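# Stand carton on sack truck toe plate, truck upright

## Task

Set the carton upright on the toe plate of the sack truck so it rests flat against the truck's frame and spans the full width of the plate, with the truck still standing upright when done.

## Robot and tools

Robots: three identical i2rt Big YAM arms, arm1, arm2 and arm3. Each has six joints, a right hand with three fingers and a thumb (sixteen independently driven hinges), and a wrist camera. Room cameras are cam_high and cam_low; wrist cameras are arm1_cam_wrist, arm2_cam_wrist, arm3_cam_wrist.

Frame: one shared scene frame, metres, origin on the floor, +z up. Feet (base_link), each facing its own +x: arm1 at (-0.390, +0.522, +0.293), arm2 at (-0.349, -0.518, +0.343), arm3 at (-0.572, +0.003, +0.142), all nearly unrotated. Reach is about 1.06 m from the joint1 axis.

Hand point axes: +z runs along straightened fingers toward the tips, +x crosses the palm away from the thumb, +y points out of the palm face (palm surface at y = -0.062, back at y = -0.12). Straight fingertips end about 0.12 m beyond the hand point. A camera mast sits on the palm side near the wrist and can collide with things.

move: one action for any subset of arms. Keys are arm1, arm2, arm3 and cameras. Each arm's entry is an object that may hold:
- joints: absolute targets by name. Arm joints in radians: joint1_rad -2.879..2.879 (base yaw, positive counter-clockwise from above), joint2_rad 0..3.141 (shoulder), joint3_rad 0..3.019 (elbow), joint4_rad -1.692..1.57 (hand pitch, positive lifts fingers), joint5_rad -1.57..1.57 (sideways, positive to the arm's right), joint6_rad -2.094..2.094 (roll). Hand keys hand_index_/middle_/ring_ with _mcp, _abd, _pip, _dip, and hand_thumb_cmc, _axl, _mcp, _ipl, each a unitless number -1..1 scaled between the hinge's two stops. Roughly: toward -1 curls a finger toward the palm; the straight values are mcp +0.75, abd 0.00, pip +0.58, dip +0.70, thumb_cmc +0.71 (toward -1 brings the thumb in front of the palm), thumb_axl +0.68, thumb_mcp +0.23, thumb_ipl +0.17. Settings hand_current_limit (-1..1, maps to 0..550 mA grip current cap; starts at +0.4) and hand_speed (-0.96..1, finger set-point speed share of 8.5 rad/s; starts at -0.6).
- target: a list of seven numbers [x, y, z, qw, qx, qy, qz], an absolute hand pose in the scene frame, in metres and a unit quaternion, as the result's hand line shows it. The hand travels in a straight line toward it from its current hand_target. When target is given, joints may contain only hand keys.
- speed: top speed of that path, 0.002..0.5 m/s (default 0.25; rotation up to twice that in rad/s). Only allowed with target.
- min_time_s: 0.1..8 s, the minimum duration for that arm's joint moves; only with joints.
All paths in one action start together; hand paths end together, paced by the slowest. Paths last 0.5..10 s; no action exceeds 15 s. Each control step clips the commanded pose to within 100 mm and 20 degrees of the measured hand, so expect a centimetre or more of error. Paths do not avoid obstacles or other arms. Omitted arms or keys keep their old targets and may still push. Unknown keys make a call invalid; out-of-range values get it refused, and after a refusal the rest of that reply's move, wait and finished_scene calls are skipped. cameras: list of names, ["all"], or []; default none for an action, all for an empty call.

Results: each robot's joint_positions (hand keys on their -1..1 scale), Joint velocities (rad/s, arm joints), joint torques (N m, arm joints; 3 and 4 wrap at ±28), hand and hand_target poses, hand_state words per motor (moving, goal, blocked, overload), per-motor currents in mA (positive pushes toward -1) and hand_goal_ lines. A move line reports per arm "done" or the worst status. joint_status/hand_status words: off_target (stopped short, may keep pushing), time_out (arm keeps a nearby target and may still creep), not_followed (a safety check withheld the command; "pose unreachable" for a target), limit_stop_at_motor_heat. on_its_own lists motion the call did not command. Arms not in the action appear under "as last shown". Images may be slightly older than the state; a pictures line gives their order.

wait: seconds 0..10, optional cameras; commands nothing, returns state.
zoom_image: camera (one name) and region [x0, y0, x1, y1] in pixels of that camera's latest full 672x504 image, at most 504 wide and tall.
finished_scene: scene (integer 1..2); ends the current scene irreversibly, so the carton must remain placed without help.

Grip behaviour: each finger motor is a soft position servo; it presses only while its goal lies past the contact surface, up to the current cap. Resending a hinge's current reading as its goal loosens the grip. A motor at 495 mA or more for about 5 s shuts down for 10 s; one overloaded from the start stays dead.

Hazards: arms do not stop on contact and keep pushing. A hard press between two robots, including a hand closing on another robot's fingers, ends the scene as failed; collision checks may react late. Avoid slamming into fixed or heavy objects, dropping the carton or tipping the truck. Prolonged pushing, holding loads or stretched poses heat motors: MOTOR HOT appears near 85 °C, and at 100 °C the arm goes limp for 30 to 60 s. Loose objects may occasionally be nudged by outside disturbances. Camera calibrations are given per camera and may be off by a few millimetres and degrees.

Each tool is called after "Request:" as a command line: name --argument value for each argument, lists and objects as JSON in quotes; but a table of rows of numbers goes row by row, as --pt "numbers of a row", without its own name.

## Session

Request:
move

Scene clock: 0.00 s.
Joint torques (N m): no reading
Motor temperatures (°C): arm1=[35 33 29 32 26 28] | arm2=[36 32 30 26 26 27] | arm3=[35 30 28 30 28 26]
Heat: arm1: hottest joint1_rad 35 °C; arm2: hottest joint1_rad 36 °C; arm3: hottest joint1_rad 35 °C.
Joint velocities: within noise
arm1.joint_positions: joint1_rad=+0.232 joint2_rad=+0.626 joint3_rad=+1.382 joint4_rad=-1.281 joint5_rad=+0.065 joint6_rad=+1.148 hand_index_mcp=+0.753 hand_index_abd=+0.000 hand_index_pip=+0.577 hand_index_dip=+0.696 hand_middle_mcp=+0.753 hand_middle_abd=+0.000 hand_middle_pip=+0.577 hand_middle_dip=+0.696 hand_ring_mcp=+0.753 hand_ring_abd=+0.000 hand_ring_pip=+0.577 hand_ring_dip=+0.696 hand_thumb_cmc=+0.714 hand_thumb_axl=+0.677 hand_thumb_mcp=+0.226 hand_thumb_ipl=+0.168 hand_current_limit=+0.400 hand_speed=-0.600
arm1.joint_status: not commanded
arm1.hand_state: goal,goal,goal,goal,goal,goal,goal,goal,goal,goal,goal,goal,goal,goal,goal,goal
arm1.index_mcp_current_ma: 0
arm1.index_abd_current_ma: 0
arm1.index_pip_current_ma: 0
arm1.index_dip_current_ma: 0
arm1.middle_mcp_current_ma: 0
arm1.middle_abd_current_ma: 0
arm1.middle_pip_current_ma: 0
arm1.middle_dip_current_ma: 0
arm1.ring_mcp_current_ma: 0
arm1.ring_abd_current_ma: 0
arm1.ring_pip_current_ma: 0
arm1.ring_dip_current_ma: 0
arm1.thumb_cmc_current_ma: 0
arm1.thumb_axl_current_ma: 0
arm1.thumb_mcp_current_ma: 0
arm1.thumb_ipl_current_ma: 0
arm1.hand_goal_index_mcp: 0.754
arm1.hand_goal_index_abd: 0.000
arm1.hand_goal_index_pip: 0.576
arm1.hand_goal_index_dip: 0.696
arm1.hand_goal_middle_mcp: 0.754
arm1.hand_goal_middle_abd: 0.000
arm1.hand_goal_middle_pip: 0.576
arm1.hand_goal_middle_dip: 0.696
arm1.hand_goal_ring_mcp: 0.754
arm1.hand_goal_ring_abd: 0.000
arm1.hand_goal_ring_pip: 0.576
arm1.hand_goal_ring_dip: 0.696
arm1.hand_goal_thumb_cmc: 0.714
arm1.hand_goal_thumb_axl: 0.678
arm1.hand_goal_thumb_mcp: 0.226
arm1.hand_goal_thumb_ipl: 0.168
arm1.hand: x=-0.1237 y=+0.4787 z=+0.8528 quat_wxyz=(+0.081, +0.829, +0.255, +0.492) (m; scene frame)
arm1.hand_target: x=-0.1268 y=+0.4780 z=+0.8679 quat_wxyz=(+0.082, +0.821, +0.252, +0.507) (m; scene frame)
arm1.hand_status: not commanded
arm2.joint_positions: joint1_rad=+0.083 joint2_rad=+0.620 joint3_rad=+1.463 joint4_rad=-1.191 joint5_rad=-0.091 joint6_rad=+1.029 hand_index_mcp=+0.753 hand_index_abd=+0.000 hand_index_pip=+0.577 hand_index_dip=+0.696 hand_middle_mcp=+0.753 hand_middle_abd=+0.000 hand_middle_pip=+0.577 hand_middle_dip=+0.696 hand_ring_mcp=+0.753 hand_ring_abd=+0.000 hand_ring_pip=+0.577 hand_ring_dip=+0.696 hand_thumb_cmc=+0.714 hand_thumb_axl=+0.677 hand_thumb_mcp=+0.226 hand_thumb_ipl=+0.168 hand_current_limit=+0.400 hand_speed=-0.600
arm2.joint_status: not commanded
arm2.hand_state: goal,goal,goal,goal,goal,goal,goal,goal,goal,goal,goal,goal,goal,goal,goal,goal
arm2.index_mcp_current_ma: 0
arm2.index_abd_current_ma: 0
arm2.index_pip_current_ma: 0
arm2.index_dip_current_ma: 0
arm2.middle_mcp_current_ma: 0
arm2.middle_abd_current_ma: 0
arm2.middle_pip_current_ma: 0
arm2.middle_dip_current_ma: 0
arm2.ring_mcp_current_ma: 0
arm2.ring_abd_current_ma: 0
arm2.ring_pip_current_ma: 0
arm2.ring_dip_current_ma: 0
arm2.thumb_cmc_current_ma: 0
arm2.thumb_axl_current_ma: 0
arm2.thumb_mcp_current_ma: 0
arm2.thumb_ipl_current_ma: 0
arm2.hand_goal_index_mcp: 0.754
arm2.hand_goal_index_abd: 0.000
arm2.hand_goal_index_pip: 0.576
arm2.hand_goal_index_dip: 0.696
arm2.hand_goal_middle_mcp: 0.754
arm2.hand_goal_middle_abd: 0.000
arm2.hand_goal_middle_pip: 0.576
arm2.hand_goal_middle_dip: 0.696
arm2.hand_goal_ring_mcp: 0.754
arm2.hand_goal_ring_abd: 0.000
arm2.hand_goal_ring_pip: 0.576
arm2.hand_goal_ring_dip: 0.696
arm2.hand_goal_thumb_cmc: 0.714
arm2.hand_goal_thumb_axl: 0.678
arm2.hand_goal_thumb_mcp: 0.226
arm2.hand_goal_thumb_ipl: 0.168
arm2.hand: x=-0.0850 y=-0.5482 z=+0.9695 quat_wxyz=(+0.088, +0.766, +0.294, +0.565) (m; scene frame)
arm2.hand_target: x=-0.0892 y=-0.5486 z=+0.9794 quat_wxyz=(+0.090, +0.760, +0.292, +0.574) (m; scene frame)
arm2.hand_status: not commanded
arm3.joint_positions: joint1_rad=+0.168 joint2_rad=+0.643 joint3_rad=+1.443 joint4_rad=-1.226 joint5_rad=-0.007 joint6_rad=+1.085 hand_index_mcp=+0.753 hand_index_abd=+0.000 hand_index_pip=+0.577 hand_index_dip=+0.696 hand_middle_mcp=+0.753 hand_middle_abd=+0.000 hand_middle_pip=+0.577 hand_middle_dip=+0.696 hand_ring_mcp=+0.753 hand_ring_abd=+0.000 hand_ring_pip=+0.577 hand_ring_dip=+0.696 hand_thumb_cmc=+0.714 hand_thumb_axl=+0.677 hand_thumb_mcp=+0.226 hand_thumb_ipl=+0.168 hand_current_limit=+0.400 hand_speed=-0.600
arm3.joint_status: not commanded
arm3.hand_state: goal,goal,goal,goal,goal,goal,goal,goal,goal,goal,goal,goal,goal,goal,goal,goal
arm3.index_mcp_current_ma: 0
arm3.index_abd_current_ma: 0
arm3.index_pip_current_ma: 0
arm3.index_dip_current_ma: 0
arm3.middle_mcp_current_ma: 0
arm3.middle_abd_current_ma: 0
arm3.middle_pip_current_ma: 0
arm3.middle_dip_current_ma: 0
arm3.ring_mcp_current_ma: 0
arm3.ring_abd_current_ma: 0
arm3.ring_pip_current_ma: 0
arm3.ring_dip_current_ma: 0
arm3.thumb_cmc_current_ma: 0
arm3.thumb_axl_current_ma: 0
arm3.thumb_mcp_current_ma: 0
arm3.thumb_ipl_current_ma: 0
arm3.hand_goal_index_mcp: 0.754
arm3.hand_goal_index_abd: 0.000
arm3.hand_goal_index_pip: 0.576
arm3.hand_goal_index_dip: 0.696
arm3.hand_goal_middle_mcp: 0.754
arm3.hand_goal_middle_abd: 0.000
arm3.hand_goal_middle_pip: 0.576
arm3.hand_goal_middle_dip: 0.696
arm3.hand_goal_ring_mcp: 0.754
arm3.hand_goal_ring_abd: 0.000
arm3.hand_goal_ring_pip: 0.576
arm3.hand_goal_ring_dip: 0.696
arm3.hand_goal_thumb_cmc: 0.714
arm3.hand_goal_thumb_axl: 0.678
arm3.hand_goal_thumb_mcp: 0.226
arm3.hand_goal_thumb_ipl: 0.168
arm3.hand: x=-0.2997 y=-0.0286 z=+0.7427 quat_wxyz=(+0.071, +0.790, +0.287, +0.537) (m; scene frame)
arm3.hand_target: x=-0.3032 y=-0.0294 z=+0.7533 quat_wxyz=(+0.073, +0.784, +0.284, +0.547) (m; scene frame)
arm3.hand_status: not commanded
pictures: arm1_cam_wrist, arm2_cam_wrist, arm3_cam_wrist, cam_high, cam_low

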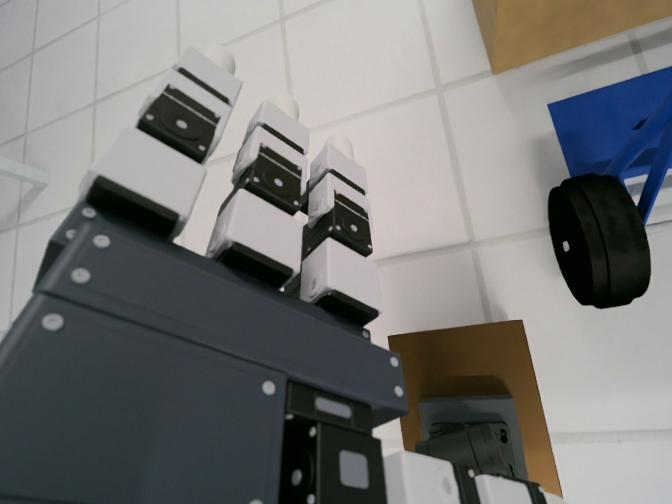

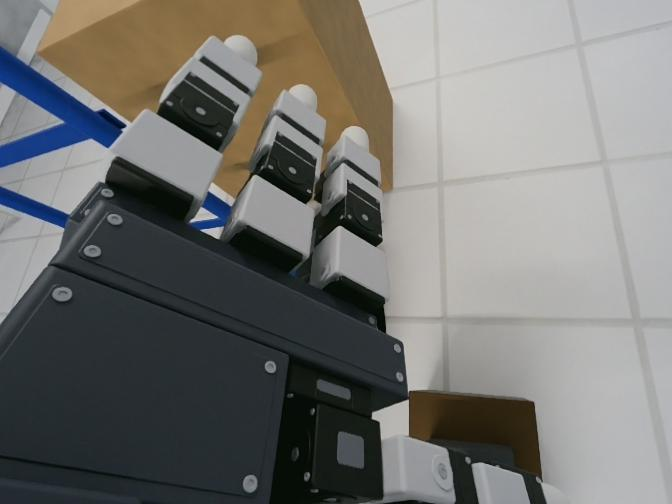

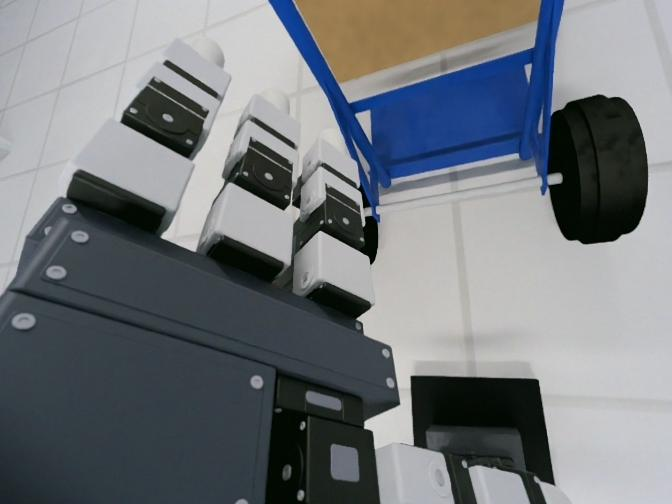

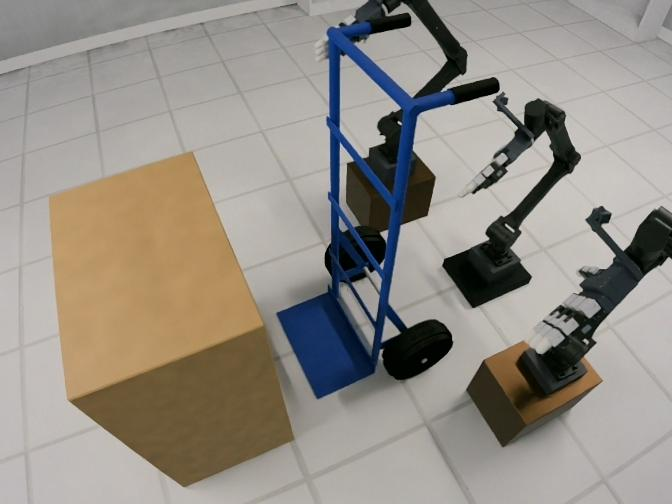

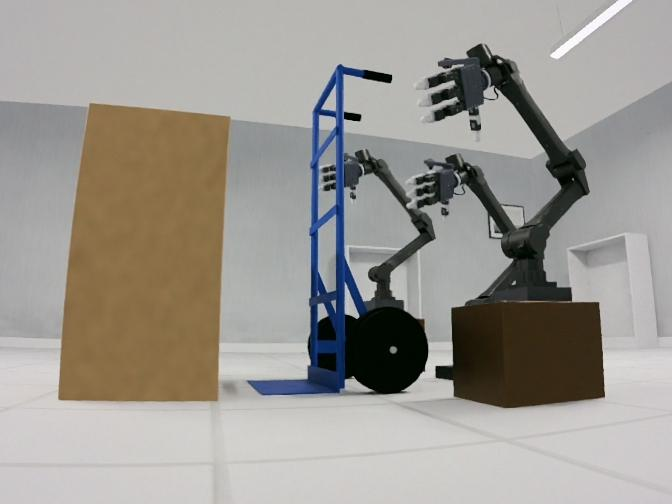

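Request:
zoom_image --camera "cam_high" --region '[240, 0, 504, 420]'

Request:
zoom_image --camera "cam_low" --region '[200, 50, 460, 420]'

Request:
zoom_image --camera "arm3_cam_wrist" --region '[240, 0, 672, 280]'

Scaled by 1.200 from the camera's 672x504 image, which has a finer 960x720 frame.

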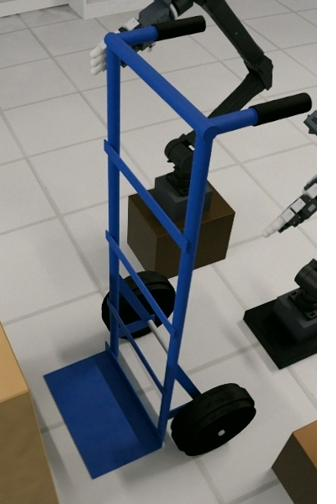

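Scaled by 1.362 from the camera's 672x504 image, which has a finer 960x720 frame.

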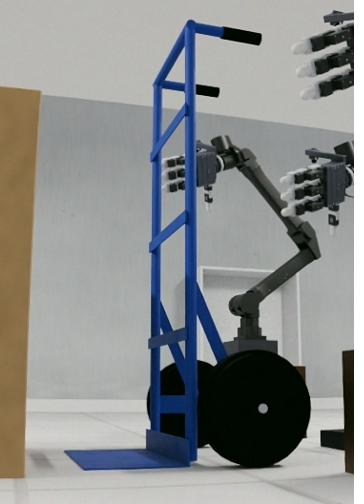

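Scaled by 1.167 from the camera's 672x504 image, which has a finer 960x720 frame.

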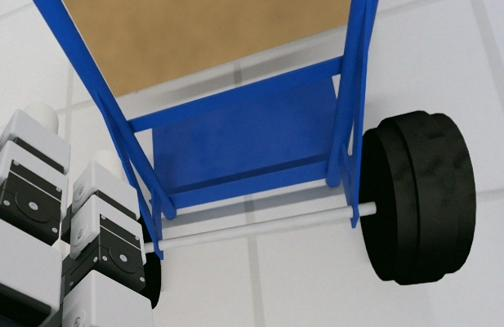

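Request:
move --arm1 '{"joints":{"joint6_rad":-1.5,"joint5_rad":0,"hand_index_mcp":-0.342,"hand_index_pip":-0.737,"hand_index_dip":-0.319,"hand_middle_mcp":-0.342,"hand_middle_pip":-0.737,"hand_middle_dip":-0.319,"hand_ring_mcp":-0.342,"hand_ring_pip":-0.737,"hand_ring_dip":-0.319},"min_time_s":3}' --arm2 '{"joints":{"joint6_rad":1.55,"joint5_rad":0,"hand_index_mcp":-0.342,"hand_index_pip":-0.737,"hand_index_dip":-0.319,"hand_middle_mcp":-0.342,"hand_middle_pip":-0.737,"hand_middle_dip":-0.319,"hand_ring_mcp":-0.342,"hand_ring_pip":-0.737,"hand_ring_dip":-0.319},"min_time_s":3}' --arm3 '{"joints":{"joint1_rad":-0.02,"joint6_rad":0,"joint5_rad":0,"hand_index_mcp":-0.342,"hand_index_pip":-0.737,"hand_index_dip":-0.319,"hand_middle_mcp":-0.342,"hand_middle_pip":-0.737,"hand_middle_dip":-0.319,"hand_ring_mcp":-0.342,"hand_ring_pip":-0.737,"hand_ring_dip":-0.319,"hand_thumb_cmc":-0.571},"min_time_s":3}' --cameras '["cam_low","cam_high"]'

Scene clock: 151.30 s.
Joint torques (N m): arm1=[-1.67 1.32 9.24 2.15 -0.12 0] | arm2=[-0.15 1.67 8.58 2.14 0.17 -0.26] | arm3=[0.09 1.61 9.1 2.52 -0.04 -0.12]
Motor temperatures (°C): arm1=[34 32 42 32 26 28] | arm2=[35 31 36 26 26 27] | arm3=[34 30 35 30 28 26]
Heat: arm1: hottest joint3_rad 42 °C; arm2: hottest joint3_rad 36 °C; arm3: hottest joint3_rad 35 °C.
move: arm1 done; arm2 done; arm3 done
Joint velocities: within noise
arm1.joint_positions: joint1_rad=+0.232 joint2_rad=+0.626 joint3_rad=+1.382 joint4_rad=-1.281 joint5_rad=+0.002 joint6_rad=-1.487 hand_index_mcp=-0.332 hand_index_abd=+0.000 hand_index_pip=-0.721 hand_index_dip=-0.314 hand_middle_mcp=-0.330 hand_middle_abd=+0.000 hand_middle_pip=-0.722 hand_middle_dip=-0.314 hand_ring_mcp=-0.333 hand_ring_abd=+0.000 hand_ring_pip=-0.721 hand_ring_dip=-0.313 hand_thumb_cmc=+0.719 hand_thumb_axl=+0.677 hand_thumb_mcp=+0.226 hand_thumb_ipl=+0.168 hand_current_limit=+0.400 hand_speed=-0.600
arm1.joint_status: all done
arm1.hand_state: goal,goal,goal,goal,goal,goal,goal,goal,goal,goal,goal,goal,goal,goal,goal,goal
arm1.index_mcp_current_ma: 2
arm1.index_abd_current_ma: 0
arm1.index_pip_current_ma: 3
arm1.index_dip_current_ma: 0
arm1.middle_mcp_current_ma: 2
arm1.middle_abd_current_ma: 0
arm1.middle_pip_current_ma: 3
arm1.middle_dip_current_ma: 0
arm1.ring_mcp_current_ma: 2
arm1.ring_abd_current_ma: 0
arm1.ring_pip_current_ma: 4
arm1.ring_dip_current_ma: 0
arm1.thumb_cmc_current_ma: 0
arm1.thumb_axl_current_ma: 0
arm1.thumb_mcp_current_ma: 0
arm1.thumb_ipl_current_ma: 0
arm1.hand_goal_index_mcp: -0.342
arm1.hand_goal_index_abd: 0.000
arm1.hand_goal_index_pip: -0.736
arm1.hand_goal_index_dip: -0.318
arm1.hand_goal_middle_mcp: -0.342
arm1.hand_goal_middle_abd: 0.000
arm1.hand_goal_middle_pip: -0.736
arm1.hand_goal_middle_dip: -0.318
arm1.hand_goal_ring_mcp: -0.342
arm1.hand_goal_ring_abd: 0.000
arm1.hand_goal_ring_pip: -0.736
arm1.hand_goal_ring_dip: -0.318
arm1.hand_goal_thumb_cmc: 0.714
arm1.hand_goal_thumb_axl: 0.678
arm1.hand_goal_thumb_mcp: 0.226
arm1.hand_goal_thumb_ipl: 0.168
arm1.hand: x=-0.1486 y=+0.6578 z=+0.8631 quat_wxyz=(+0.493, -0.054, +0.866, +0.072) (m; scene frame)
arm1.hand_target: x=-0.1529 y=+0.6577 z=+0.8777 quat_wxyz=(+0.508, -0.060, +0.856, +0.072) (m; scene frame)
arm1.hand_status: not commanded
arm2.joint_positions: joint1_rad=+0.083 joint2_rad=+0.620 joint3_rad=+1.463 joint4_rad=-1.191 joint5_rad=-0.003 joint6_rad=+1.537 hand_index_mcp=-0.333 hand_index_abd=+0.001 hand_index_pip=-0.720 hand_index_dip=-0.313 hand_middle_mcp=-0.335 hand_middle_abd=+0.001 hand_middle_pip=-0.718 hand_middle_dip=-0.314 hand_ring_mcp=-0.334 hand_ring_abd=+0.001 hand_ring_pip=-0.719 hand_ring_dip=-0.313 hand_thumb_cmc=+0.715 hand_thumb_axl=+0.677 hand_thumb_mcp=+0.226 hand_thumb_ipl=+0.168 hand_current_limit=+0.400 hand_speed=-0.600
arm2.joint_status: all done
arm2.hand_state: goal,goal,goal,goal,goal,goal,goal,goal,goal,goal,goal,goal,goal,goal,goal,goal
arm2.index_mcp_current_ma: 20
arm2.index_abd_current_ma: 1
arm2.index_pip_current_ma: 40
arm2.index_dip_current_ma: 8
arm2.middle_mcp_current_ma: 15
arm2.middle_abd_current_ma: 1
arm2.middle_pip_current_ma: 44
arm2.middle_dip_current_ma: 8
arm2.ring_mcp_current_ma: 18
arm2.ring_abd_current_ma: 1
arm2.ring_pip_current_ma: 41
arm2.ring_dip_current_ma: 8
arm2.thumb_cmc_current_ma: 2
arm2.thumb_axl_current_ma: -1
arm2.thumb_mcp_current_ma: 0
arm2.thumb_ipl_current_ma: 0
arm2.hand_goal_index_mcp: -0.342
arm2.hand_goal_index_abd: 0.000
arm2.hand_goal_index_pip: -0.736
arm2.hand_goal_index_dip: -0.318
arm2.hand_goal_middle_mcp: -0.342
arm2.hand_goal_middle_abd: 0.000
arm2.hand_goal_middle_pip: -0.736
arm2.hand_goal_middle_dip: -0.318
arm2.hand_goal_ring_mcp: -0.342
arm2.hand_goal_ring_abd: 0.000
arm2.hand_goal_ring_pip: -0.736
arm2.hand_goal_ring_dip: -0.318
arm2.hand_goal_thumb_cmc: 0.714
arm2.hand_goal_thumb_axl: 0.678
arm2.hand_goal_thumb_mcp: 0.226
arm2.hand_goal_thumb_ipl: 0.168
arm2.hand: x=-0.1044 y=-0.5678 z=+0.9306 quat_wxyz=(-0.021, +0.818, +0.067, +0.571) (m; scene frame)
arm2.hand_target: x=-0.1083 y=-0.5685 z=+0.9392 quat_wxyz=(-0.024, +0.812, +0.060, +0.580) (m; scene frame)
arm2.hand_status: not commanded
arm3.joint_positions: joint1_rad=-0.012 joint2_rad=+0.643 joint3_rad=+1.443 joint4_rad=-1.226 joint5_rad=-0.002 joint6_rad=+0.011 hand_index_mcp=-0.333 hand_index_abd=+0.001 hand_index_pip=-0.720 hand_index_dip=-0.314 hand_middle_mcp=-0.334 hand_middle_abd=+0.001 hand_middle_pip=-0.719 hand_middle_dip=-0.313 hand_ring_mcp=-0.334 hand_ring_abd=+0.001 hand_ring_pip=-0.720 hand_ring_dip=-0.313 hand_thumb_cmc=-0.566 hand_thumb_axl=+0.677 hand_thumb_mcp=+0.226 hand_thumb_ipl=+0.168 hand_current_limit=+0.400 hand_speed=-0.600
arm3.joint_status: all done
arm3.hand_state: goal,goal,goal,goal,goal,goal,goal,goal,goal,goal,goal,goal,goal,goal,goal,goal
arm3.index_mcp_current_ma: 2
arm3.index_abd_current_ma: 0
arm3.index_pip_current_ma: 5
arm3.index_dip_current_ma: 0
arm3.middle_mcp_current_ma: 1
arm3.middle_abd_current_ma: 0
arm3.middle_pip_current_ma: 5
arm3.middle_dip_current_ma: 0
arm3.ring_mcp_current_ma: 1
arm3.ring_abd_current_ma: 0
arm3.ring_pip_current_ma: 5
arm3.ring_dip_current_ma: 0
arm3.thumb_cmc_current_ma: 0
arm3.thumb_axl_current_ma: 0
arm3.thumb_mcp_current_ma: 0
arm3.thumb_ipl_current_ma: 0
arm3.hand_goal_index_mcp: -0.342
arm3.hand_goal_index_abd: 0.000
arm3.hand_goal_index_pip: -0.736
arm3.hand_goal_index_dip: -0.318
arm3.hand_goal_middle_mcp: -0.342
arm3.hand_goal_middle_abd: 0.000
arm3.hand_goal_middle_pip: -0.736
arm3.hand_goal_middle_dip: -0.318
arm3.hand_goal_ring_mcp: -0.342
arm3.hand_goal_ring_abd: 0.000
arm3.hand_goal_ring_pip: -0.736
arm3.hand_goal_ring_dip: -0.318
arm3.hand_goal_thumb_cmc: -0.570
arm3.hand_goal_thumb_axl: 0.678
arm3.hand_goal_thumb_mcp: 0.226
arm3.hand_goal_thumb_ipl: 0.168
arm3.hand: x=-0.2847 y=-0.0149 z=+0.8022 quat_wxyz=(+0.374, +0.590, +0.599, +0.392) (m; scene frame)
arm3.hand_target: x=-0.2897 y=-0.0166 z=+0.8137 quat_wxyz=(+0.386, +0.584, +0.595, +0.394) (m; scene frame)
arm3.hand_status: not commanded
pictures: cam_high, cam_low

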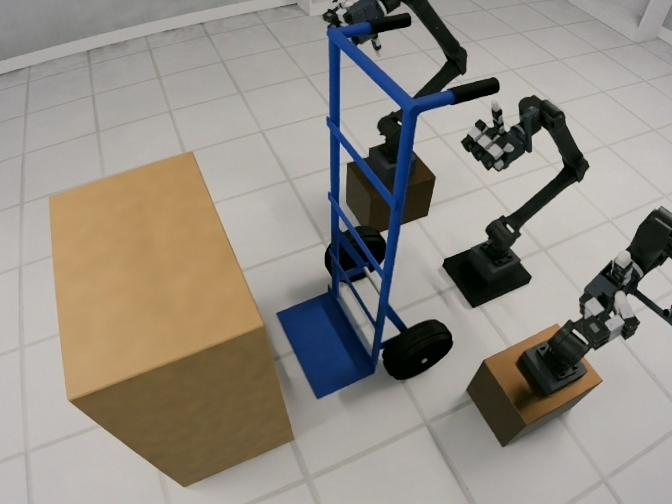

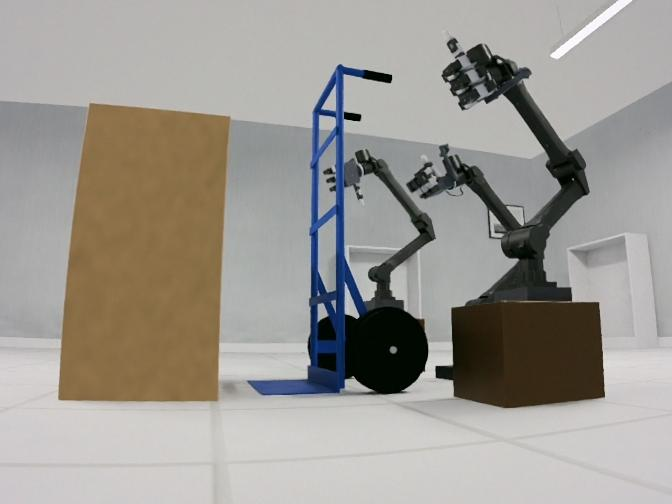

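Request:
move --arm1 '{"joints":{"joint6_rad":1.57},"min_time_s":3}' --arm2 '{"joints":{"joint6_rad":-1.57},"min_time_s":3}' --arm3 '{"target":[-0.23,-0.017,0.45,0.5,0.5,0.5,0.5],"speed":0.2}'

Request:
move --arm1 '{"target":[0.15,0.33,0.72,0.1405,0.693,-0.1405,0.693],"speed":0.2}' --arm2 '{"target":[0.15,-0.33,0.76,0.693,-0.1405,0.693,0.1405],"speed":0.2}' --arm3 '{"target":[-0.23,-0.017,0.19,0.5,0.5,0.5,0.5],"speed":0.15}' --cameras '["all"]'

Scene clock: 208.13 s.
Joint torques (N m): arm1=[-1.73 0.91 8.95 2 0.08 -0.22] | arm2=[-0.26 1.85 8.61 2.21 -0.04 0.1] | arm3=[0.5 0.15 8.9 3.04 -0.05 -0.12]
Motor temperatures (°C): arm1=[34 32 43 31 26 28] | arm2=[35 31 36 26 26 27] | arm3=[34 30 36 30 28 26]
Heat: arm1: hottest joint3_rad 43 °C; arm2: hottest joint3_rad 36 °C; arm3: hottest joint3_rad 36 °C.
move: arm1 done; arm2 done; arm3 done
Joint velocities: within noise
arm1.joint_positions: joint1_rad=+0.232 joint2_rad=+0.626 joint3_rad=+1.382 joint4_rad=-1.281 joint5_rad=+0.001 joint6_rad=+1.557 hand_index_mcp=-0.332 hand_index_abd=+0.000 hand_index_pip=-0.721 hand_index_dip=-0.314 hand_middle_mcp=-0.330 hand_middle_abd=+0.000 hand_middle_pip=-0.722 hand_middle_dip=-0.314 hand_ring_mcp=-0.333 hand_ring_abd=+0.000 hand_ring_pip=-0.721 hand_ring_dip=-0.313 hand_thumb_cmc=+0.717 hand_thumb_axl=+0.677 hand_thumb_mcp=+0.226 hand_thumb_ipl=+0.168 hand_current_limit=+0.400 hand_speed=-0.600
arm1.joint_status: all done
arm1.hand_state: goal,goal,goal,goal,goal,goal,goal,goal,goal,goal,goal,goal,goal,goal,goal,goal
arm1.index_mcp_current_ma: 2
arm1.index_abd_current_ma: 0
arm1.index_pip_current_ma: 3
arm1.index_dip_current_ma: 0
arm1.middle_mcp_current_ma: 2
arm1.middle_abd_current_ma: 0
arm1.middle_pip_current_ma: 3
arm1.middle_dip_current_ma: 0
arm1.ring_mcp_current_ma: 2
arm1.ring_abd_current_ma: 0
arm1.ring_pip_current_ma: 4
arm1.ring_dip_current_ma: 0
arm1.thumb_cmc_current_ma: 0
arm1.thumb_axl_current_ma: 0
arm1.thumb_mcp_current_ma: 0
arm1.thumb_ipl_current_ma: 0
arm1.hand_goal_index_mcp: -0.342
arm1.hand_goal_index_abd: 0.000
arm1.hand_goal_index_pip: -0.736
arm1.hand_goal_index_dip: -0.318
arm1.hand_goal_middle_mcp: -0.342
arm1.hand_goal_middle_abd: 0.000
arm1.hand_goal_middle_pip: -0.736
arm1.hand_goal_middle_dip: -0.318
arm1.hand_goal_ring_mcp: -0.342
arm1.hand_goal_ring_abd: 0.000
arm1.hand_goal_ring_pip: -0.736
arm1.hand_goal_ring_dip: -0.318
arm1.hand_goal_thumb_cmc: 0.714
arm1.hand_goal_thumb_axl: 0.678
arm1.hand_goal_thumb_mcp: 0.226
arm1.hand_goal_thumb_ipl: 0.168
arm1.hand: x=-0.1389 y=+0.4881 z=+0.8190 quat_wxyz=(-0.048, +0.862, +0.097, +0.495) (m; scene frame)
arm1.hand_target: x=-0.1415 y=+0.4881 z=+0.8326 quat_wxyz=(-0.054, +0.854, +0.091, +0.510) (m; scene frame)
arm1.hand_status: not commanded
arm2.joint_positions: joint1_rad=+0.083 joint2_rad=+0.620 joint3_rad=+1.463 joint4_rad=-1.191 joint5_rad=-0.003 joint6_rad=-1.556 hand_index_mcp=-0.333 hand_index_abd=+0.001 hand_index_pip=-0.720 hand_index_dip=-0.313 hand_middle_mcp=-0.335 hand_middle_abd=+0.001 hand_middle_pip=-0.718 hand_middle_dip=-0.314 hand_ring_mcp=-0.334 hand_ring_abd=+0.001 hand_ring_pip=-0.719 hand_ring_dip=-0.313 hand_thumb_cmc=+0.718 hand_thumb_axl=+0.677 hand_thumb_mcp=+0.226 hand_thumb_ipl=+0.168 hand_current_limit=+0.400 hand_speed=-0.600
arm2.joint_status: all done
arm2.hand_state: goal,goal,goal,goal,goal,goal,goal,goal,goal,goal,goal,goal,goal,goal,goal,goal
arm2.index_mcp_current_ma: 20
arm2.index_abd_current_ma: 1
arm2.index_pip_current_ma: 40
arm2.index_dip_current_ma: 8
arm2.middle_mcp_current_ma: 15
arm2.middle_abd_current_ma: 1
arm2.middle_pip_current_ma: 44
arm2.middle_dip_current_ma: 8
arm2.ring_mcp_current_ma: 18
arm2.ring_abd_current_ma: 1
arm2.ring_pip_current_ma: 41
arm2.ring_dip_current_ma: 8
arm2.thumb_cmc_current_ma: 7
arm2.thumb_axl_current_ma: -1
arm2.thumb_mcp_current_ma: 0
arm2.thumb_ipl_current_ma: 0
arm2.hand_goal_index_mcp: -0.342
arm2.hand_goal_index_abd: 0.000
arm2.hand_goal_index_pip: -0.736
arm2.hand_goal_index_dip: -0.318
arm2.hand_goal_middle_mcp: -0.342
arm2.hand_goal_middle_abd: 0.000
arm2.hand_goal_middle_pip: -0.736
arm2.hand_goal_middle_dip: -0.318
arm2.hand_goal_ring_mcp: -0.342
arm2.hand_goal_ring_abd: 0.000
arm2.hand_goal_ring_pip: -0.736
arm2.hand_goal_ring_dip: -0.318
arm2.hand_goal_thumb_cmc: 0.714
arm2.hand_goal_thumb_axl: 0.678
arm2.hand_goal_thumb_mcp: 0.226
arm2.hand_goal_thumb_ipl: 0.168
arm2.hand: x=-0.1102 y=-0.3964 z=+0.9698 quat_wxyz=(+0.571, -0.047, +0.819, +0.035) (m; scene frame)
arm2.hand_target: x=-0.1145 y=-0.3971 z=+0.9784 quat_wxyz=(+0.580, -0.051, +0.812, +0.030) (m; scene frame)
arm2.hand_status: not commanded
arm3.joint_positions: joint1_rad=-0.012 joint2_rad=+0.651 joint3_rad=+0.132 joint4_rad=+0.510 joint5_rad=+0.022 joint6_rad=+0.009 hand_index_mcp=-0.333 hand_index_abd=+0.001 hand_index_pip=-0.720 hand_index_dip=-0.314 hand_middle_mcp=-0.334 hand_middle_abd=+0.001 hand_middle_pip=-0.719 hand_middle_dip=-0.313 hand_ring_mcp=-0.334 hand_ring_abd=+0.001 hand_ring_pip=-0.720 hand_ring_dip=-0.313 hand_thumb_cmc=-0.566 hand_thumb_axl=+0.677 hand_thumb_mcp=+0.226 hand_thumb_ipl=+0.168 hand_current_limit=+0.400 hand_speed=-0.600
arm3.joint_status: not commanded
arm3.hand_state: goal,goal,goal,goal,goal,goal,goal,goal,goal,goal,goal,goal,goal,goal,goal,goal
arm3.index_mcp_current_ma: 2
arm3.index_abd_current_ma: 0
arm3.index_pip_current_ma: 5
arm3.index_dip_current_ma: 0
arm3.middle_mcp_current_ma: 1
arm3.middle_abd_current_ma: 0
arm3.middle_pip_current_ma: 5
arm3.middle_dip_current_ma: 0
arm3.ring_mcp_current_ma: 1
arm3.ring_abd_current_ma: 0
arm3.ring_pip_current_ma: 5
arm3.ring_dip_current_ma: 0
arm3.thumb_cmc_current_ma: 0
arm3.thumb_axl_current_ma: 0
arm3.thumb_mcp_current_ma: 0
arm3.thumb_ipl_current_ma: 0
arm3.hand_goal_index_mcp: -0.342
arm3.hand_goal_index_abd: 0.000
arm3.hand_goal_index_pip: -0.736
arm3.hand_goal_index_dip: -0.318
arm3.hand_goal_middle_mcp: -0.342
arm3.hand_goal_middle_abd: 0.000
arm3.hand_goal_middle_pip: -0.736
arm3.hand_goal_middle_dip: -0.318
arm3.hand_goal_ring_mcp: -0.342
arm3.hand_goal_ring_abd: 0.000
arm3.hand_goal_ring_pip: -0.736
arm3.hand_goal_ring_dip: -0.318
arm3.hand_goal_thumb_cmc: -0.570
arm3.hand_goal_thumb_axl: 0.678
arm3.hand_goal_thumb_mcp: 0.226
arm3.hand_goal_thumb_ipl: 0.168
arm3.hand: x=-0.2296 y=-0.0166 z=+0.4487 quat_wxyz=(+0.494, +0.504, +0.501, +0.502) (m; scene frame)
arm3.hand_target: x=-0.2300 y=-0.0170 z=+0.4500 quat_wxyz=(+0.500, +0.500, +0.500, +0.500) (m; scene frame)
arm3.hand_status: done (0.001 m and 0.9 deg from the pose sent, 0.357 m and 24.5 deg at the start)
pictures: none

Scene clock: 210.93 s.
Joint torques (N m): arm1=[-2.96 -8.41 12.12 2.84 0.12 -0.29] | arm2=[-0.56 -8.64 9.58 2.84 -0.25 0.39] | arm3=[0.73 -2.67 5.57 1.91 -0.12 0]
Motor temperatures (°C): arm1=[34 32 42 32 26 28] | arm2=[35 31 36 26 26 27] | arm3=[34 30 35 30 28 26]
Heat: arm1: hottest joint3_rad 42 °C; arm2: hottest joint3_rad 36 °C; arm3: hottest joint3_rad 35 °C.
move: arm1 off_target; arm2 done; arm3 not_followed
Joint velocities: within noise
arm1.joint_positions: joint1_rad=-0.082 joint2_rad=+1.235 joint3_rad=+1.032 joint4_rad=+0.135 joint5_rad=+0.286 joint6_rad=+1.562 hand_index_mcp=-0.332 hand_index_abd=+0.000 hand_index_pip=-0.721 hand_index_dip=-0.314 hand_middle_mcp=-0.330 hand_middle_abd=+0.000 hand_middle_pip=-0.722 hand_middle_dip=-0.314 hand_ring_mcp=-0.333 hand_ring_abd=+0.000 hand_ring_pip=-0.721 hand_ring_dip=-0.313 hand_thumb_cmc=+0.717 hand_thumb_axl=+0.677 hand_thumb_mcp=+0.226 hand_thumb_ipl=+0.168 hand_current_limit=+0.400 hand_speed=-0.600
arm1.joint_status: not commanded
arm1.hand_state: goal,goal,goal,goal,goal,goal,goal,goal,goal,goal,goal,goal,goal,goal,goal,goal
arm1.index_mcp_current_ma: 2
arm1.index_abd_current_ma: 0
arm1.index_pip_current_ma: 3
arm1.index_dip_current_ma: 0
arm1.middle_mcp_current_ma: 2
arm1.middle_abd_current_ma: 0
arm1.middle_pip_current_ma: 3
arm1.middle_dip_current_ma: 0
arm1.ring_mcp_current_ma: 2
arm1.ring_abd_current_ma: 0
arm1.ring_pip_current_ma: 4
arm1.ring_dip_current_ma: 0
arm1.thumb_cmc_current_ma: 0
arm1.thumb_axl_current_ma: 0
arm1.thumb_mcp_current_ma: 0
arm1.thumb_ipl_current_ma: 0
arm1.hand_goal_index_mcp: -0.342
arm1.hand_goal_index_abd: 0.000
arm1.hand_goal_index_pip: -0.736
arm1.hand_goal_index_dip: -0.318
arm1.hand_goal_middle_mcp: -0.342
arm1.hand_goal_middle_abd: 0.000
arm1.hand_goal_middle_pip: -0.736
arm1.hand_goal_middle_dip: -0.318
arm1.hand_goal_ring_mcp: -0.342
arm1.hand_goal_ring_abd: 0.000
arm1.hand_goal_ring_pip: -0.736
arm1.hand_goal_ring_dip: -0.318
arm1.hand_goal_thumb_cmc: 0.714
arm1.hand_goal_thumb_axl: 0.678
arm1.hand_goal_thumb_mcp: 0.226
arm1.hand_goal_thumb_ipl: 0.168
arm1.hand: x=+0.1453 y=+0.3356 z=+0.6876 quat_wxyz=(+0.142, +0.719, -0.131, +0.667) (m; scene frame)
arm1.hand_target: x=+0.1482 y=+0.3306 z=+0.7198 quat_wxyz=(+0.140, +0.693, -0.140, +0.693) (m; scene frame)
arm1.hand_status: off_target (0.033 m and 4.4 deg from the pose sent, 0.344 m and 46.1 deg at the start)
arm2.joint_positions: joint1_rad=+0.067 joint2_rad=+1.151 joint3_rad=+0.866 joint4_rad=+0.277 joint5_rad=-0.296 joint6_rad=-1.569 hand_index_mcp=-0.333 hand_index_abd=+0.001 hand_index_pip=-0.720 hand_index_dip=-0.313 hand_middle_mcp=-0.335 hand_middle_abd=+0.001 hand_middle_pip=-0.718 hand_middle_dip=-0.314 hand_ring_mcp=-0.334 hand_ring_abd=+0.001 hand_ring_pip=-0.719 hand_ring_dip=-0.313 hand_thumb_cmc=+0.718 hand_thumb_axl=+0.677 hand_thumb_mcp=+0.226 hand_thumb_ipl=+0.168 hand_current_limit=+0.400 hand_speed=-0.600
arm2.joint_status: not commanded
arm2.hand_state: goal,goal,goal,goal,goal,goal,goal,goal,goal,goal,goal,goal,goal,goal,goal,goal
arm2.index_mcp_current_ma: 20
arm2.index_abd_current_ma: 1
arm2.index_pip_current_ma: 40
arm2.index_dip_current_ma: 8
arm2.middle_mcp_current_ma: 15
arm2.middle_abd_current_ma: 1
arm2.middle_pip_current_ma: 44
arm2.middle_dip_current_ma: 8
arm2.ring_mcp_current_ma: 18
arm2.ring_abd_current_ma: 1
arm2.ring_pip_current_ma: 41
arm2.ring_dip_current_ma: 8
arm2.thumb_cmc_current_ma: 6
arm2.thumb_axl_current_ma: -1
arm2.thumb_mcp_current_ma: 0
arm2.thumb_ipl_current_ma: 0
arm2.hand_goal_index_mcp: -0.342
arm2.hand_goal_index_abd: 0.000
arm2.hand_goal_index_pip: -0.736
arm2.hand_goal_index_dip: -0.318
arm2.hand_goal_middle_mcp: -0.342
arm2.hand_goal_middle_abd: 0.000
arm2.hand_goal_middle_pip: -0.736
arm2.hand_goal_middle_dip: -0.318
arm2.hand_goal_ring_mcp: -0.342
arm2.hand_goal_ring_abd: 0.000
arm2.hand_goal_ring_pip: -0.736
arm2.hand_goal_ring_dip: -0.318
arm2.hand_goal_thumb_cmc: 0.714
arm2.hand_goal_thumb_axl: 0.678
arm2.hand_goal_thumb_mcp: 0.226
arm2.hand_goal_thumb_ipl: 0.168
arm2.hand: x=+0.1484 y=-0.3294 z=+0.7560 quat_wxyz=(+0.688, -0.143, +0.699, +0.137) (m; scene frame)
arm2.hand_target: x=+0.1500 y=-0.3301 z=+0.7599 quat_wxyz=(+0.693, -0.140, +0.693, +0.140) (m; scene frame)
arm2.hand_status: done (0.004 m and 1.0 deg from the pose sent, 0.341 m and 25.9 deg at the start)
arm3.joint_positions: joint1_rad=-0.012 joint2_rad=+1.137 joint3_rad=+0.003 joint4_rad=+1.056 joint5_rad=+0.022 joint6_rad=+0.009 hand_index_mcp=-0.333 hand_index_abd=+0.001 hand_index_pip=-0.720 hand_index_dip=-0.314 hand_middle_mcp=-0.334 hand_middle_abd=+0.001 hand_middle_pip=-0.719 hand_middle_dip=-0.313 hand_ring_mcp=-0.334 hand_ring_abd=+0.001 hand_ring_pip=-0.720 hand_ring_dip=-0.313 hand_thumb_cmc=-0.566 hand_thumb_axl=+0.677 hand_thumb_mcp=+0.226 hand_thumb_ipl=+0.168 hand_current_limit=+0.400 hand_speed=-0.600
arm3.joint_status: not commanded
arm3.hand_state: goal,goal,goal,goal,goal,goal,goal,goal,goal,goal,goal,goal,goal,goal,goal,goal
arm3.index_mcp_current_ma: 2
arm3.index_abd_current_ma: 0
arm3.index_pip_current_ma: 5
arm3.index_dip_current_ma: 0
arm3.middle_mcp_current_ma: 1
arm3.middle_abd_current_ma: 0
arm3.middle_pip_current_ma: 5
arm3.middle_dip_current_ma: 0
arm3.ring_mcp_current_ma: 1
arm3.ring_abd_current_ma: 0
arm3.ring_pip_current_ma: 5
arm3.ring_dip_current_ma: 0
arm3.thumb_cmc_current_ma: 0
arm3.thumb_axl_current_ma: 0
arm3.thumb_mcp_current_ma: 0
arm3.thumb_ipl_current_ma: 0
arm3.hand_goal_index_mcp: -0.342
arm3.hand_goal_index_abd: 0.000
arm3.hand_goal_index_pip: -0.736
arm3.hand_goal_index_dip: -0.318
arm3.hand_goal_middle_mcp: -0.342
arm3.hand_goal_middle_abd: 0.000
arm3.hand_goal_middle_pip: -0.736
arm3.hand_goal_middle_dip: -0.318
arm3.hand_goal_ring_mcp: -0.342
arm3.hand_goal_ring_abd: 0.000
arm3.hand_goal_ring_pip: -0.736
arm3.hand_goal_ring_dip: -0.318
arm3.hand_goal_thumb_cmc: -0.570
arm3.hand_goal_thumb_axl: 0.678
arm3.hand_goal_thumb_mcp: 0.226
arm3.hand_goal_thumb_ipl: 0.168
arm3.on_its_own: joint2_rad is held at +1.137, not at its first target +0.659; joint3_rad is held at +0.008, not at its first target +0.131; joint4_rad is held at +1.047, not at its first target +0.528
arm3.hand: x=-0.2320 y=-0.0165 z=+0.3635 quat_wxyz=(+0.477, +0.520, +0.518, +0.484) (m; scene frame)
arm3.hand_target: x=-0.2303 y=-0.0165 z=+0.3630 quat_wxyz=(+0.476, +0.521, +0.519, +0.482) (m; scene frame)
arm3.hand_status: not_followed (0.174 m and 4.5 deg from the pose sent, 0.259 m and 0.9 deg at the start; pose on its path clipped on 24 of 67 steps; a joint's target at an end of its range on 39 of 67 steps)
pictures: arm1_cam_wrist, arm2_cam_wrist, arm3_cam_wrist, cam_high, cam_low
pose unreachable (arm3 arm): on one or more control steps of this call this arm could not follow its commanded pose, so it was not sent that pose on those steps. On the call's last step it was still not sent that pose. It may still have moved: this result reports where it is.
cause: moving toward the commanded pose would bring two parts of the arm too close to each other.
camera_calibration:
arm1_cam_wrist: T_world_to_cam=[[-0.30344, -0.56783, -0.765175, 0.796597], [-0.474141, 0.78654, -0.395658, 0.0321121], [0.826507, 0.242742, -0.507899, 0.273357], [0, 0, 0, 1]] pos_world=[0.0310139, 0.360719, 0.76108]
arm2_cam_wrist: T_world_to_cam=[[-0.197992, 0.597709, 0.776881, -0.323426], [-0.478617, -0.750616, 0.455523, -0.571014], [0.855409, -0.281639, 0.434689, -0.431736], [0, 0, 0, 1]] pos_world=[0.0319785, -0.356891, 0.699045]
arm3_cam_wrist: T_world_to_cam=[[0.0374827, -0.780127, 0.624497, -0.201988], [-0.752025, -0.433561, -0.496471, -0.045606], [0.658068, -0.451029, -0.602926, 0.492784], [0, 0, 0, 1]] pos_world=[-0.351011, 0.0449105, 0.400611]

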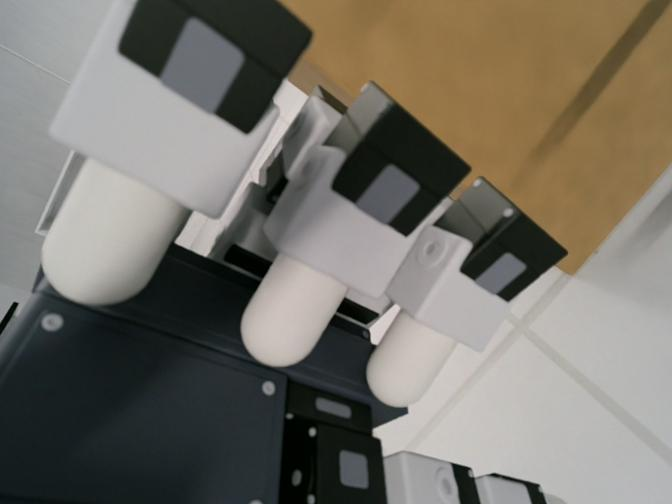

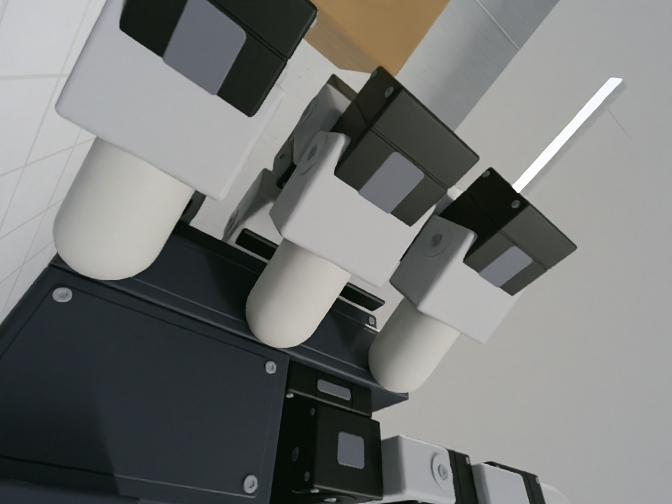

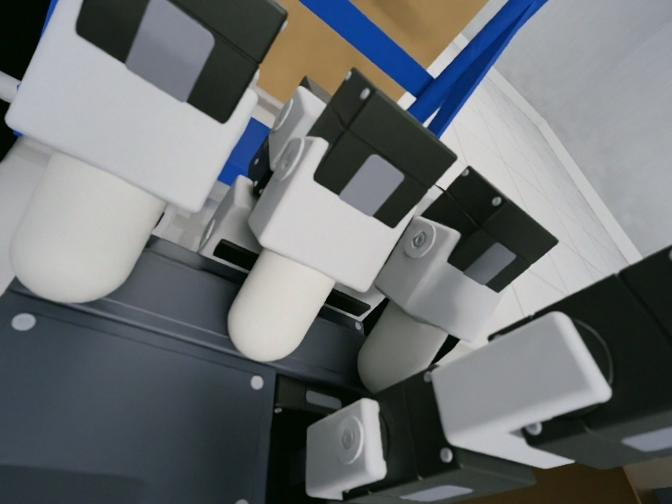

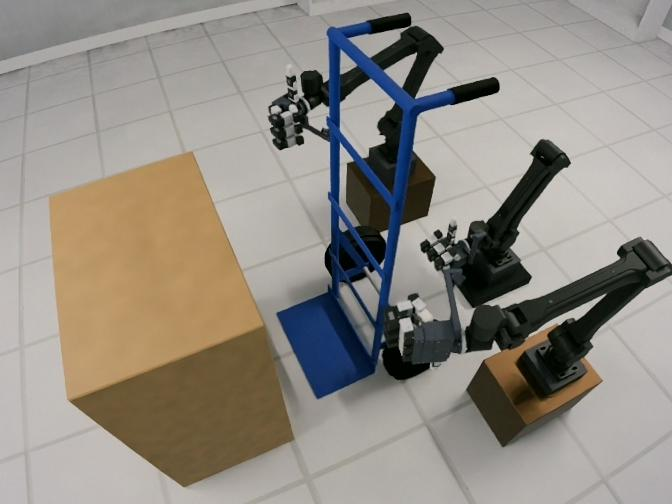

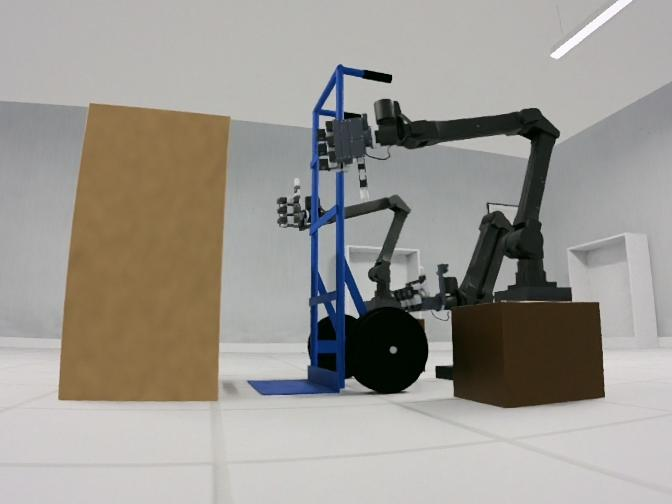

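Request:
move --arm1 '{"target":[0.33,0.225,0.72,0.1405,0.693,-0.1405,0.693],"speed":0.15}' --arm2 '{"target":[0.33,-0.212,0.745,0.693,-0.1405,0.693,0.1405],"speed":0.15}' --arm3 '{"target":[-0.03,-0.015,0.36,0.5,0.5,0.5,0.5],"speed":0.15}' --cameras '["all"]'

Scene clock: 224.30 s.
Joint torques (N m): arm1=[-2.67 -13.68 13.93 1.63 -0.04 -0.3] | arm2=[0.03 -16.26 12.82 1.46 0.05 0.36] | arm3=[0.09 -10.46 6.75 1.83 -0.21 -0.12]
Motor temperatures (°C): arm1=[34 33 42 32 26 28] | arm2=[35 31 38 26 26 27] | arm3=[34 30 34 30 28 26]
Heat: arm1: hottest joint3_rad 42 °C; arm2: hottest joint3_rad 38 °C; arm3: hottest joint1_rad 34 °C.
move: arm1 off_target; arm2 off_target; arm3 done
Joint velocities: within noise
arm1.joint_positions: joint1_rad=-0.222 joint2_rad=+1.734 joint3_rad=+1.574 joint4_rad=+0.121 joint5_rad=+0.151 joint6_rad=+1.562 hand_index_mcp=-0.332 hand_index_abd=+0.000 hand_index_pip=-0.721 hand_index_dip=-0.314 hand_middle_mcp=-0.330 hand_middle_abd=+0.000 hand_middle_pip=-0.722 hand_middle_dip=-0.314 hand_ring_mcp=-0.333 hand_ring_abd=+0.000 hand_ring_pip=-0.721 hand_ring_dip=-0.313 hand_thumb_cmc=+0.716 hand_thumb_axl=+0.677 hand_thumb_mcp=+0.226 hand_thumb_ipl=+0.168 hand_current_limit=+0.400 hand_speed=-0.600
arm1.joint_status: not commanded
arm1.hand_state: goal,goal,goal,goal,goal,goal,goal,goal,goal,goal,goal,goal,goal,goal,goal,goal
arm1.index_mcp_current_ma: 2
arm1.index_abd_current_ma: 0
arm1.index_pip_current_ma: 3
arm1.index_dip_current_ma: 0
arm1.middle_mcp_current_ma: 2
arm1.middle_abd_current_ma: 0
arm1.middle_pip_current_ma: 3
arm1.middle_dip_current_ma: 0
arm1.ring_mcp_current_ma: 2
arm1.ring_abd_current_ma: 0
arm1.ring_pip_current_ma: 4
arm1.ring_dip_current_ma: 0
arm1.thumb_cmc_current_ma: 0
arm1.thumb_axl_current_ma: 0
arm1.thumb_mcp_current_ma: 0
arm1.thumb_ipl_current_ma: 0
arm1.hand_goal_index_mcp: -0.342
arm1.hand_goal_index_abd: 0.000
arm1.hand_goal_index_pip: -0.736
arm1.hand_goal_index_dip: -0.318
arm1.hand_goal_middle_mcp: -0.342
arm1.hand_goal_middle_abd: 0.000
arm1.hand_goal_middle_pip: -0.736
arm1.hand_goal_middle_dip: -0.318
arm1.hand_goal_ring_mcp: -0.342
arm1.hand_goal_ring_abd: 0.000
arm1.hand_goal_ring_pip: -0.736
arm1.hand_goal_ring_dip: -0.318
arm1.hand_goal_thumb_cmc: 0.714
arm1.hand_goal_thumb_axl: 0.678
arm1.hand_goal_thumb_mcp: 0.226
arm1.hand_goal_thumb_ipl: 0.168
arm1.hand: x=+0.3222 y=+0.2325 z=+0.6916 quat_wxyz=(+0.141, +0.709, -0.135, +0.678) (m; scene frame)
arm1.hand_target: x=+0.3279 y=+0.2258 z=+0.7197 quat_wxyz=(+0.141, +0.693, -0.140, +0.693) (m; scene frame)
arm1.hand_status: off_target (0.030 m and 2.6 deg from the pose sent, 0.218 m and 4.4 deg at the start)
arm2.joint_positions: joint1_rad=+0.233 joint2_rad=+1.662 joint3_rad=+1.330 joint4_rad=+0.333 joint5_rad=-0.128 joint6_rad=-1.568 hand_index_mcp=-0.333 hand_index_abd=+0.001 hand_index_pip=-0.720 hand_index_dip=-0.313 hand_middle_mcp=-0.335 hand_middle_abd=+0.001 hand_middle_pip=-0.718 hand_middle_dip=-0.314 hand_ring_mcp=-0.334 hand_ring_abd=+0.001 hand_ring_pip=-0.719 hand_ring_dip=-0.313 hand_thumb_cmc=+0.717 hand_thumb_axl=+0.677 hand_thumb_mcp=+0.226 hand_thumb_ipl=+0.168 hand_current_limit=+0.400 hand_speed=-0.600
arm2.joint_status: not commanded
arm2.hand_state: goal,goal,goal,goal,goal,goal,goal,goal,goal,goal,goal,goal,goal,goal,goal,goal
arm2.index_mcp_current_ma: 20
arm2.index_abd_current_ma: 1
arm2.index_pip_current_ma: 40
arm2.index_dip_current_ma: 8
arm2.middle_mcp_current_ma: 15
arm2.middle_abd_current_ma: 1
arm2.middle_pip_current_ma: 44
arm2.middle_dip_current_ma: 8
arm2.ring_mcp_current_ma: 18
arm2.ring_abd_current_ma: 1
arm2.ring_pip_current_ma: 41
arm2.ring_dip_current_ma: 8
arm2.thumb_cmc_current_ma: 6
arm2.thumb_axl_current_ma: -1
arm2.thumb_mcp_current_ma: 0
arm2.thumb_ipl_current_ma: 0
arm2.hand_goal_index_mcp: -0.342
arm2.hand_goal_index_abd: 0.000
arm2.hand_goal_index_pip: -0.736
arm2.hand_goal_index_dip: -0.318
arm2.hand_goal_middle_mcp: -0.342
arm2.hand_goal_middle_abd: 0.000
arm2.hand_goal_middle_pip: -0.736
arm2.hand_goal_middle_dip: -0.318
arm2.hand_goal_ring_mcp: -0.342
arm2.hand_goal_ring_abd: 0.000
arm2.hand_goal_ring_pip: -0.736
arm2.hand_goal_ring_dip: -0.318
arm2.hand_goal_thumb_cmc: 0.714
arm2.hand_goal_thumb_axl: 0.678
arm2.hand_goal_thumb_mcp: 0.226
arm2.hand_goal_thumb_ipl: 0.168
arm2.hand: x=+0.3191 y=-0.2191 z=+0.7361 quat_wxyz=(+0.691, -0.143, +0.696, +0.137) (m; scene frame)
arm2.hand_target: x=+0.3291 y=-0.2125 z=+0.7448 quat_wxyz=(+0.693, -0.140, +0.693, +0.140) (m; scene frame)
arm2.hand_status: off_target (0.016 m and 0.6 deg from the pose sent, 0.217 m and 1.0 deg at the start)
arm3.joint_positions: joint1_rad=-0.016 joint2_rad=+1.737 joint3_rad=+0.520 joint4_rad=+1.217 joint5_rad=+0.018 joint6_rad=+0.009 hand_index_mcp=-0.333 hand_index_abd=+0.001 hand_index_pip=-0.720 hand_index_dip=-0.314 hand_middle_mcp=-0.334 hand_middle_abd=+0.001 hand_middle_pip=-0.719 hand_middle_dip=-0.313 hand_ring_mcp=-0.334 hand_ring_abd=+0.001 hand_ring_pip=-0.720 hand_ring_dip=-0.313 hand_thumb_cmc=-0.566 hand_thumb_axl=+0.677 hand_thumb_mcp=+0.226 hand_thumb_ipl=+0.168 hand_current_limit=+0.400 hand_speed=-0.600
arm3.joint_status: not commanded
arm3.hand_state: goal,goal,goal,goal,goal,goal,goal,goal,goal,goal,goal,goal,goal,goal,goal,goal
arm3.index_mcp_current_ma: 2
arm3.index_abd_current_ma: 0
arm3.index_pip_current_ma: 5
arm3.index_dip_current_ma: 0
arm3.middle_mcp_current_ma: 1
arm3.middle_abd_current_ma: 0
arm3.middle_pip_current_ma: 5
arm3.middle_dip_current_ma: 0
arm3.ring_mcp_current_ma: 1
arm3.ring_abd_current_ma: 0
arm3.ring_pip_current_ma: 5
arm3.ring_dip_current_ma: 0
arm3.thumb_cmc_current_ma: 0
arm3.thumb_axl_current_ma: 0
arm3.thumb_mcp_current_ma: 0
arm3.thumb_ipl_current_ma: 0
arm3.hand_goal_index_mcp: -0.342
arm3.hand_goal_index_abd: 0.000
arm3.hand_goal_index_pip: -0.736
arm3.hand_goal_index_dip: -0.318
arm3.hand_goal_middle_mcp: -0.342
arm3.hand_goal_middle_abd: 0.000
arm3.hand_goal_middle_pip: -0.736
arm3.hand_goal_middle_dip: -0.318
arm3.hand_goal_ring_mcp: -0.342
arm3.hand_goal_ring_abd: 0.000
arm3.hand_goal_ring_pip: -0.736
arm3.hand_goal_ring_dip: -0.318
arm3.hand_goal_thumb_cmc: -0.570
arm3.hand_goal_thumb_axl: 0.678
arm3.hand_goal_thumb_mcp: 0.226
arm3.hand_goal_thumb_ipl: 0.168
arm3.hand: x=-0.0399 y=-0.0125 z=+0.3603 quat_wxyz=(+0.496, +0.502, +0.499, +0.504) (m; scene frame)
arm3.hand_target: x=-0.0304 y=-0.0151 z=+0.3598 quat_wxyz=(+0.500, +0.500, +0.500, +0.500) (m; scene frame)
arm3.hand_status: done (0.010 m and 0.7 deg from the pose sent, 0.202 m and 4.5 deg at the start)
pictures: arm1_cam_wrist, arm2_cam_wrist, arm3_cam_wrist, cam_high, cam_low
camera_calibration:
arm1_cam_wrist: T_world_to_cam=[[-0.28293, -0.564823, -0.775194, 0.794344], [-0.45836, 0.789577, -0.408011, 0.2015], [0.84253, 0.23988, -0.482288, 0.131926], [0, 0, 0, 1]] pos_world=[0.205952, 0.257917, 0.761611]
arm2_cam_wrist: T_world_to_cam=[[-0.203721, 0.596337, 0.776454, -0.338296], [-0.483148, -0.751022, 0.450039, -0.392015], [0.851508, -0.28346, 0.441118, -0.541958], [0, 0, 0, 1]] pos_world=[0.203162, -0.246297, 0.678161]
arm3_cam_wrist: T_world_to_cam=[[-0.0102584, -0.781442, 0.623893, -0.205848], [-0.711615, -0.432623, -0.553571, 0.121097], [0.702494, -0.449651, -0.551648, 0.349541], [0, 0, 0, 1]] pos_world=[-0.161488, 0.0487023, 0.388287]

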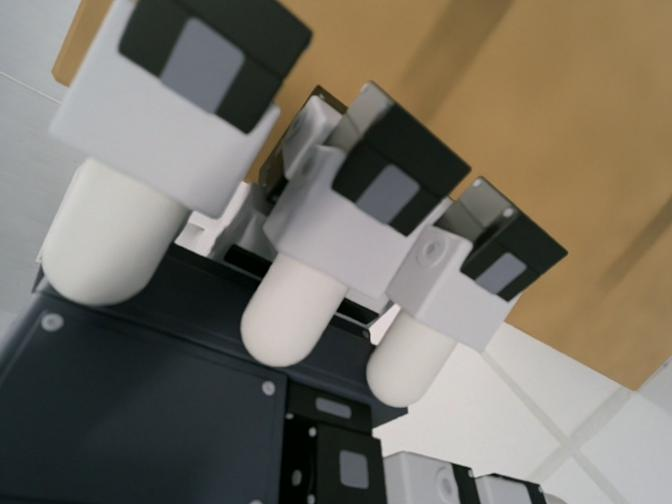

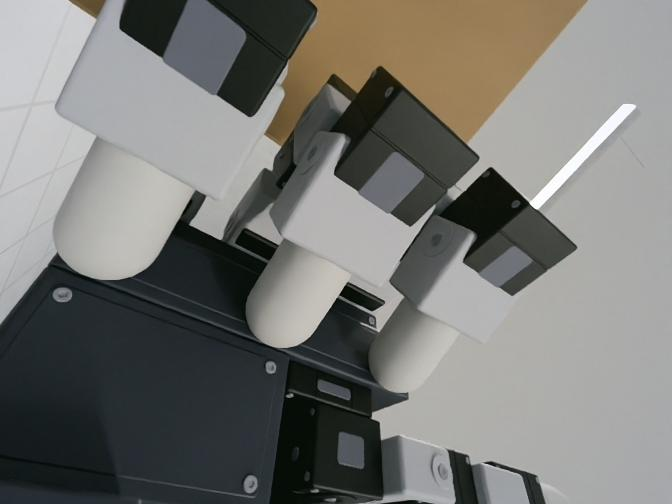

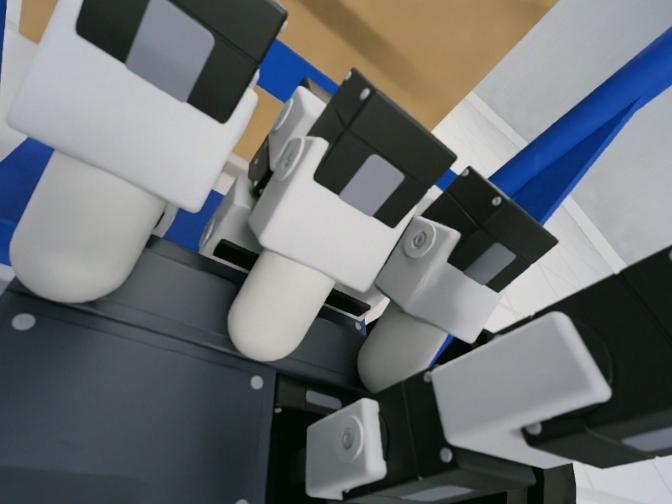

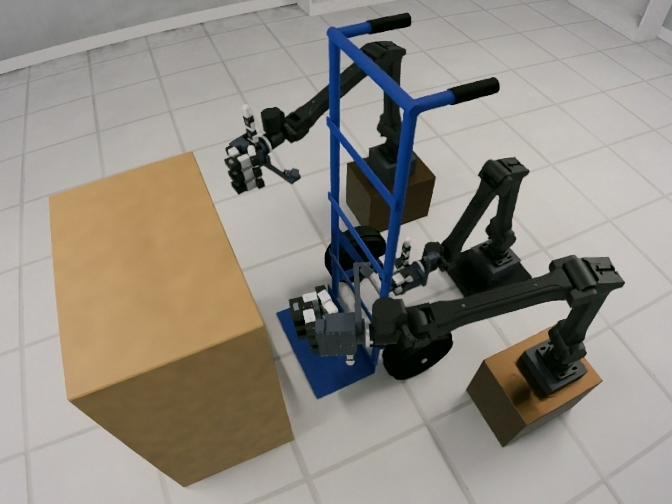

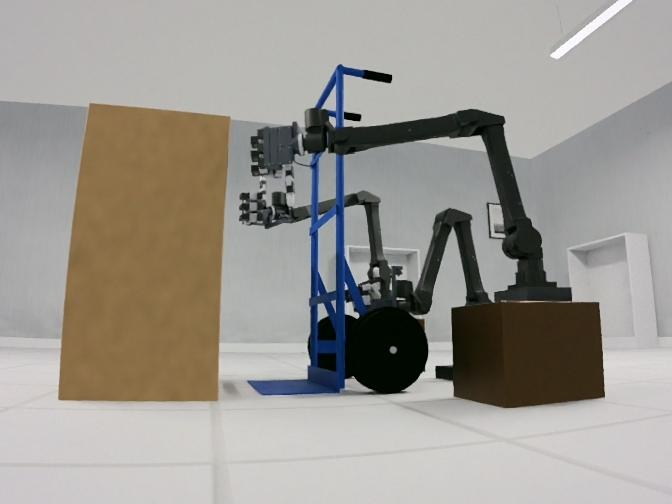

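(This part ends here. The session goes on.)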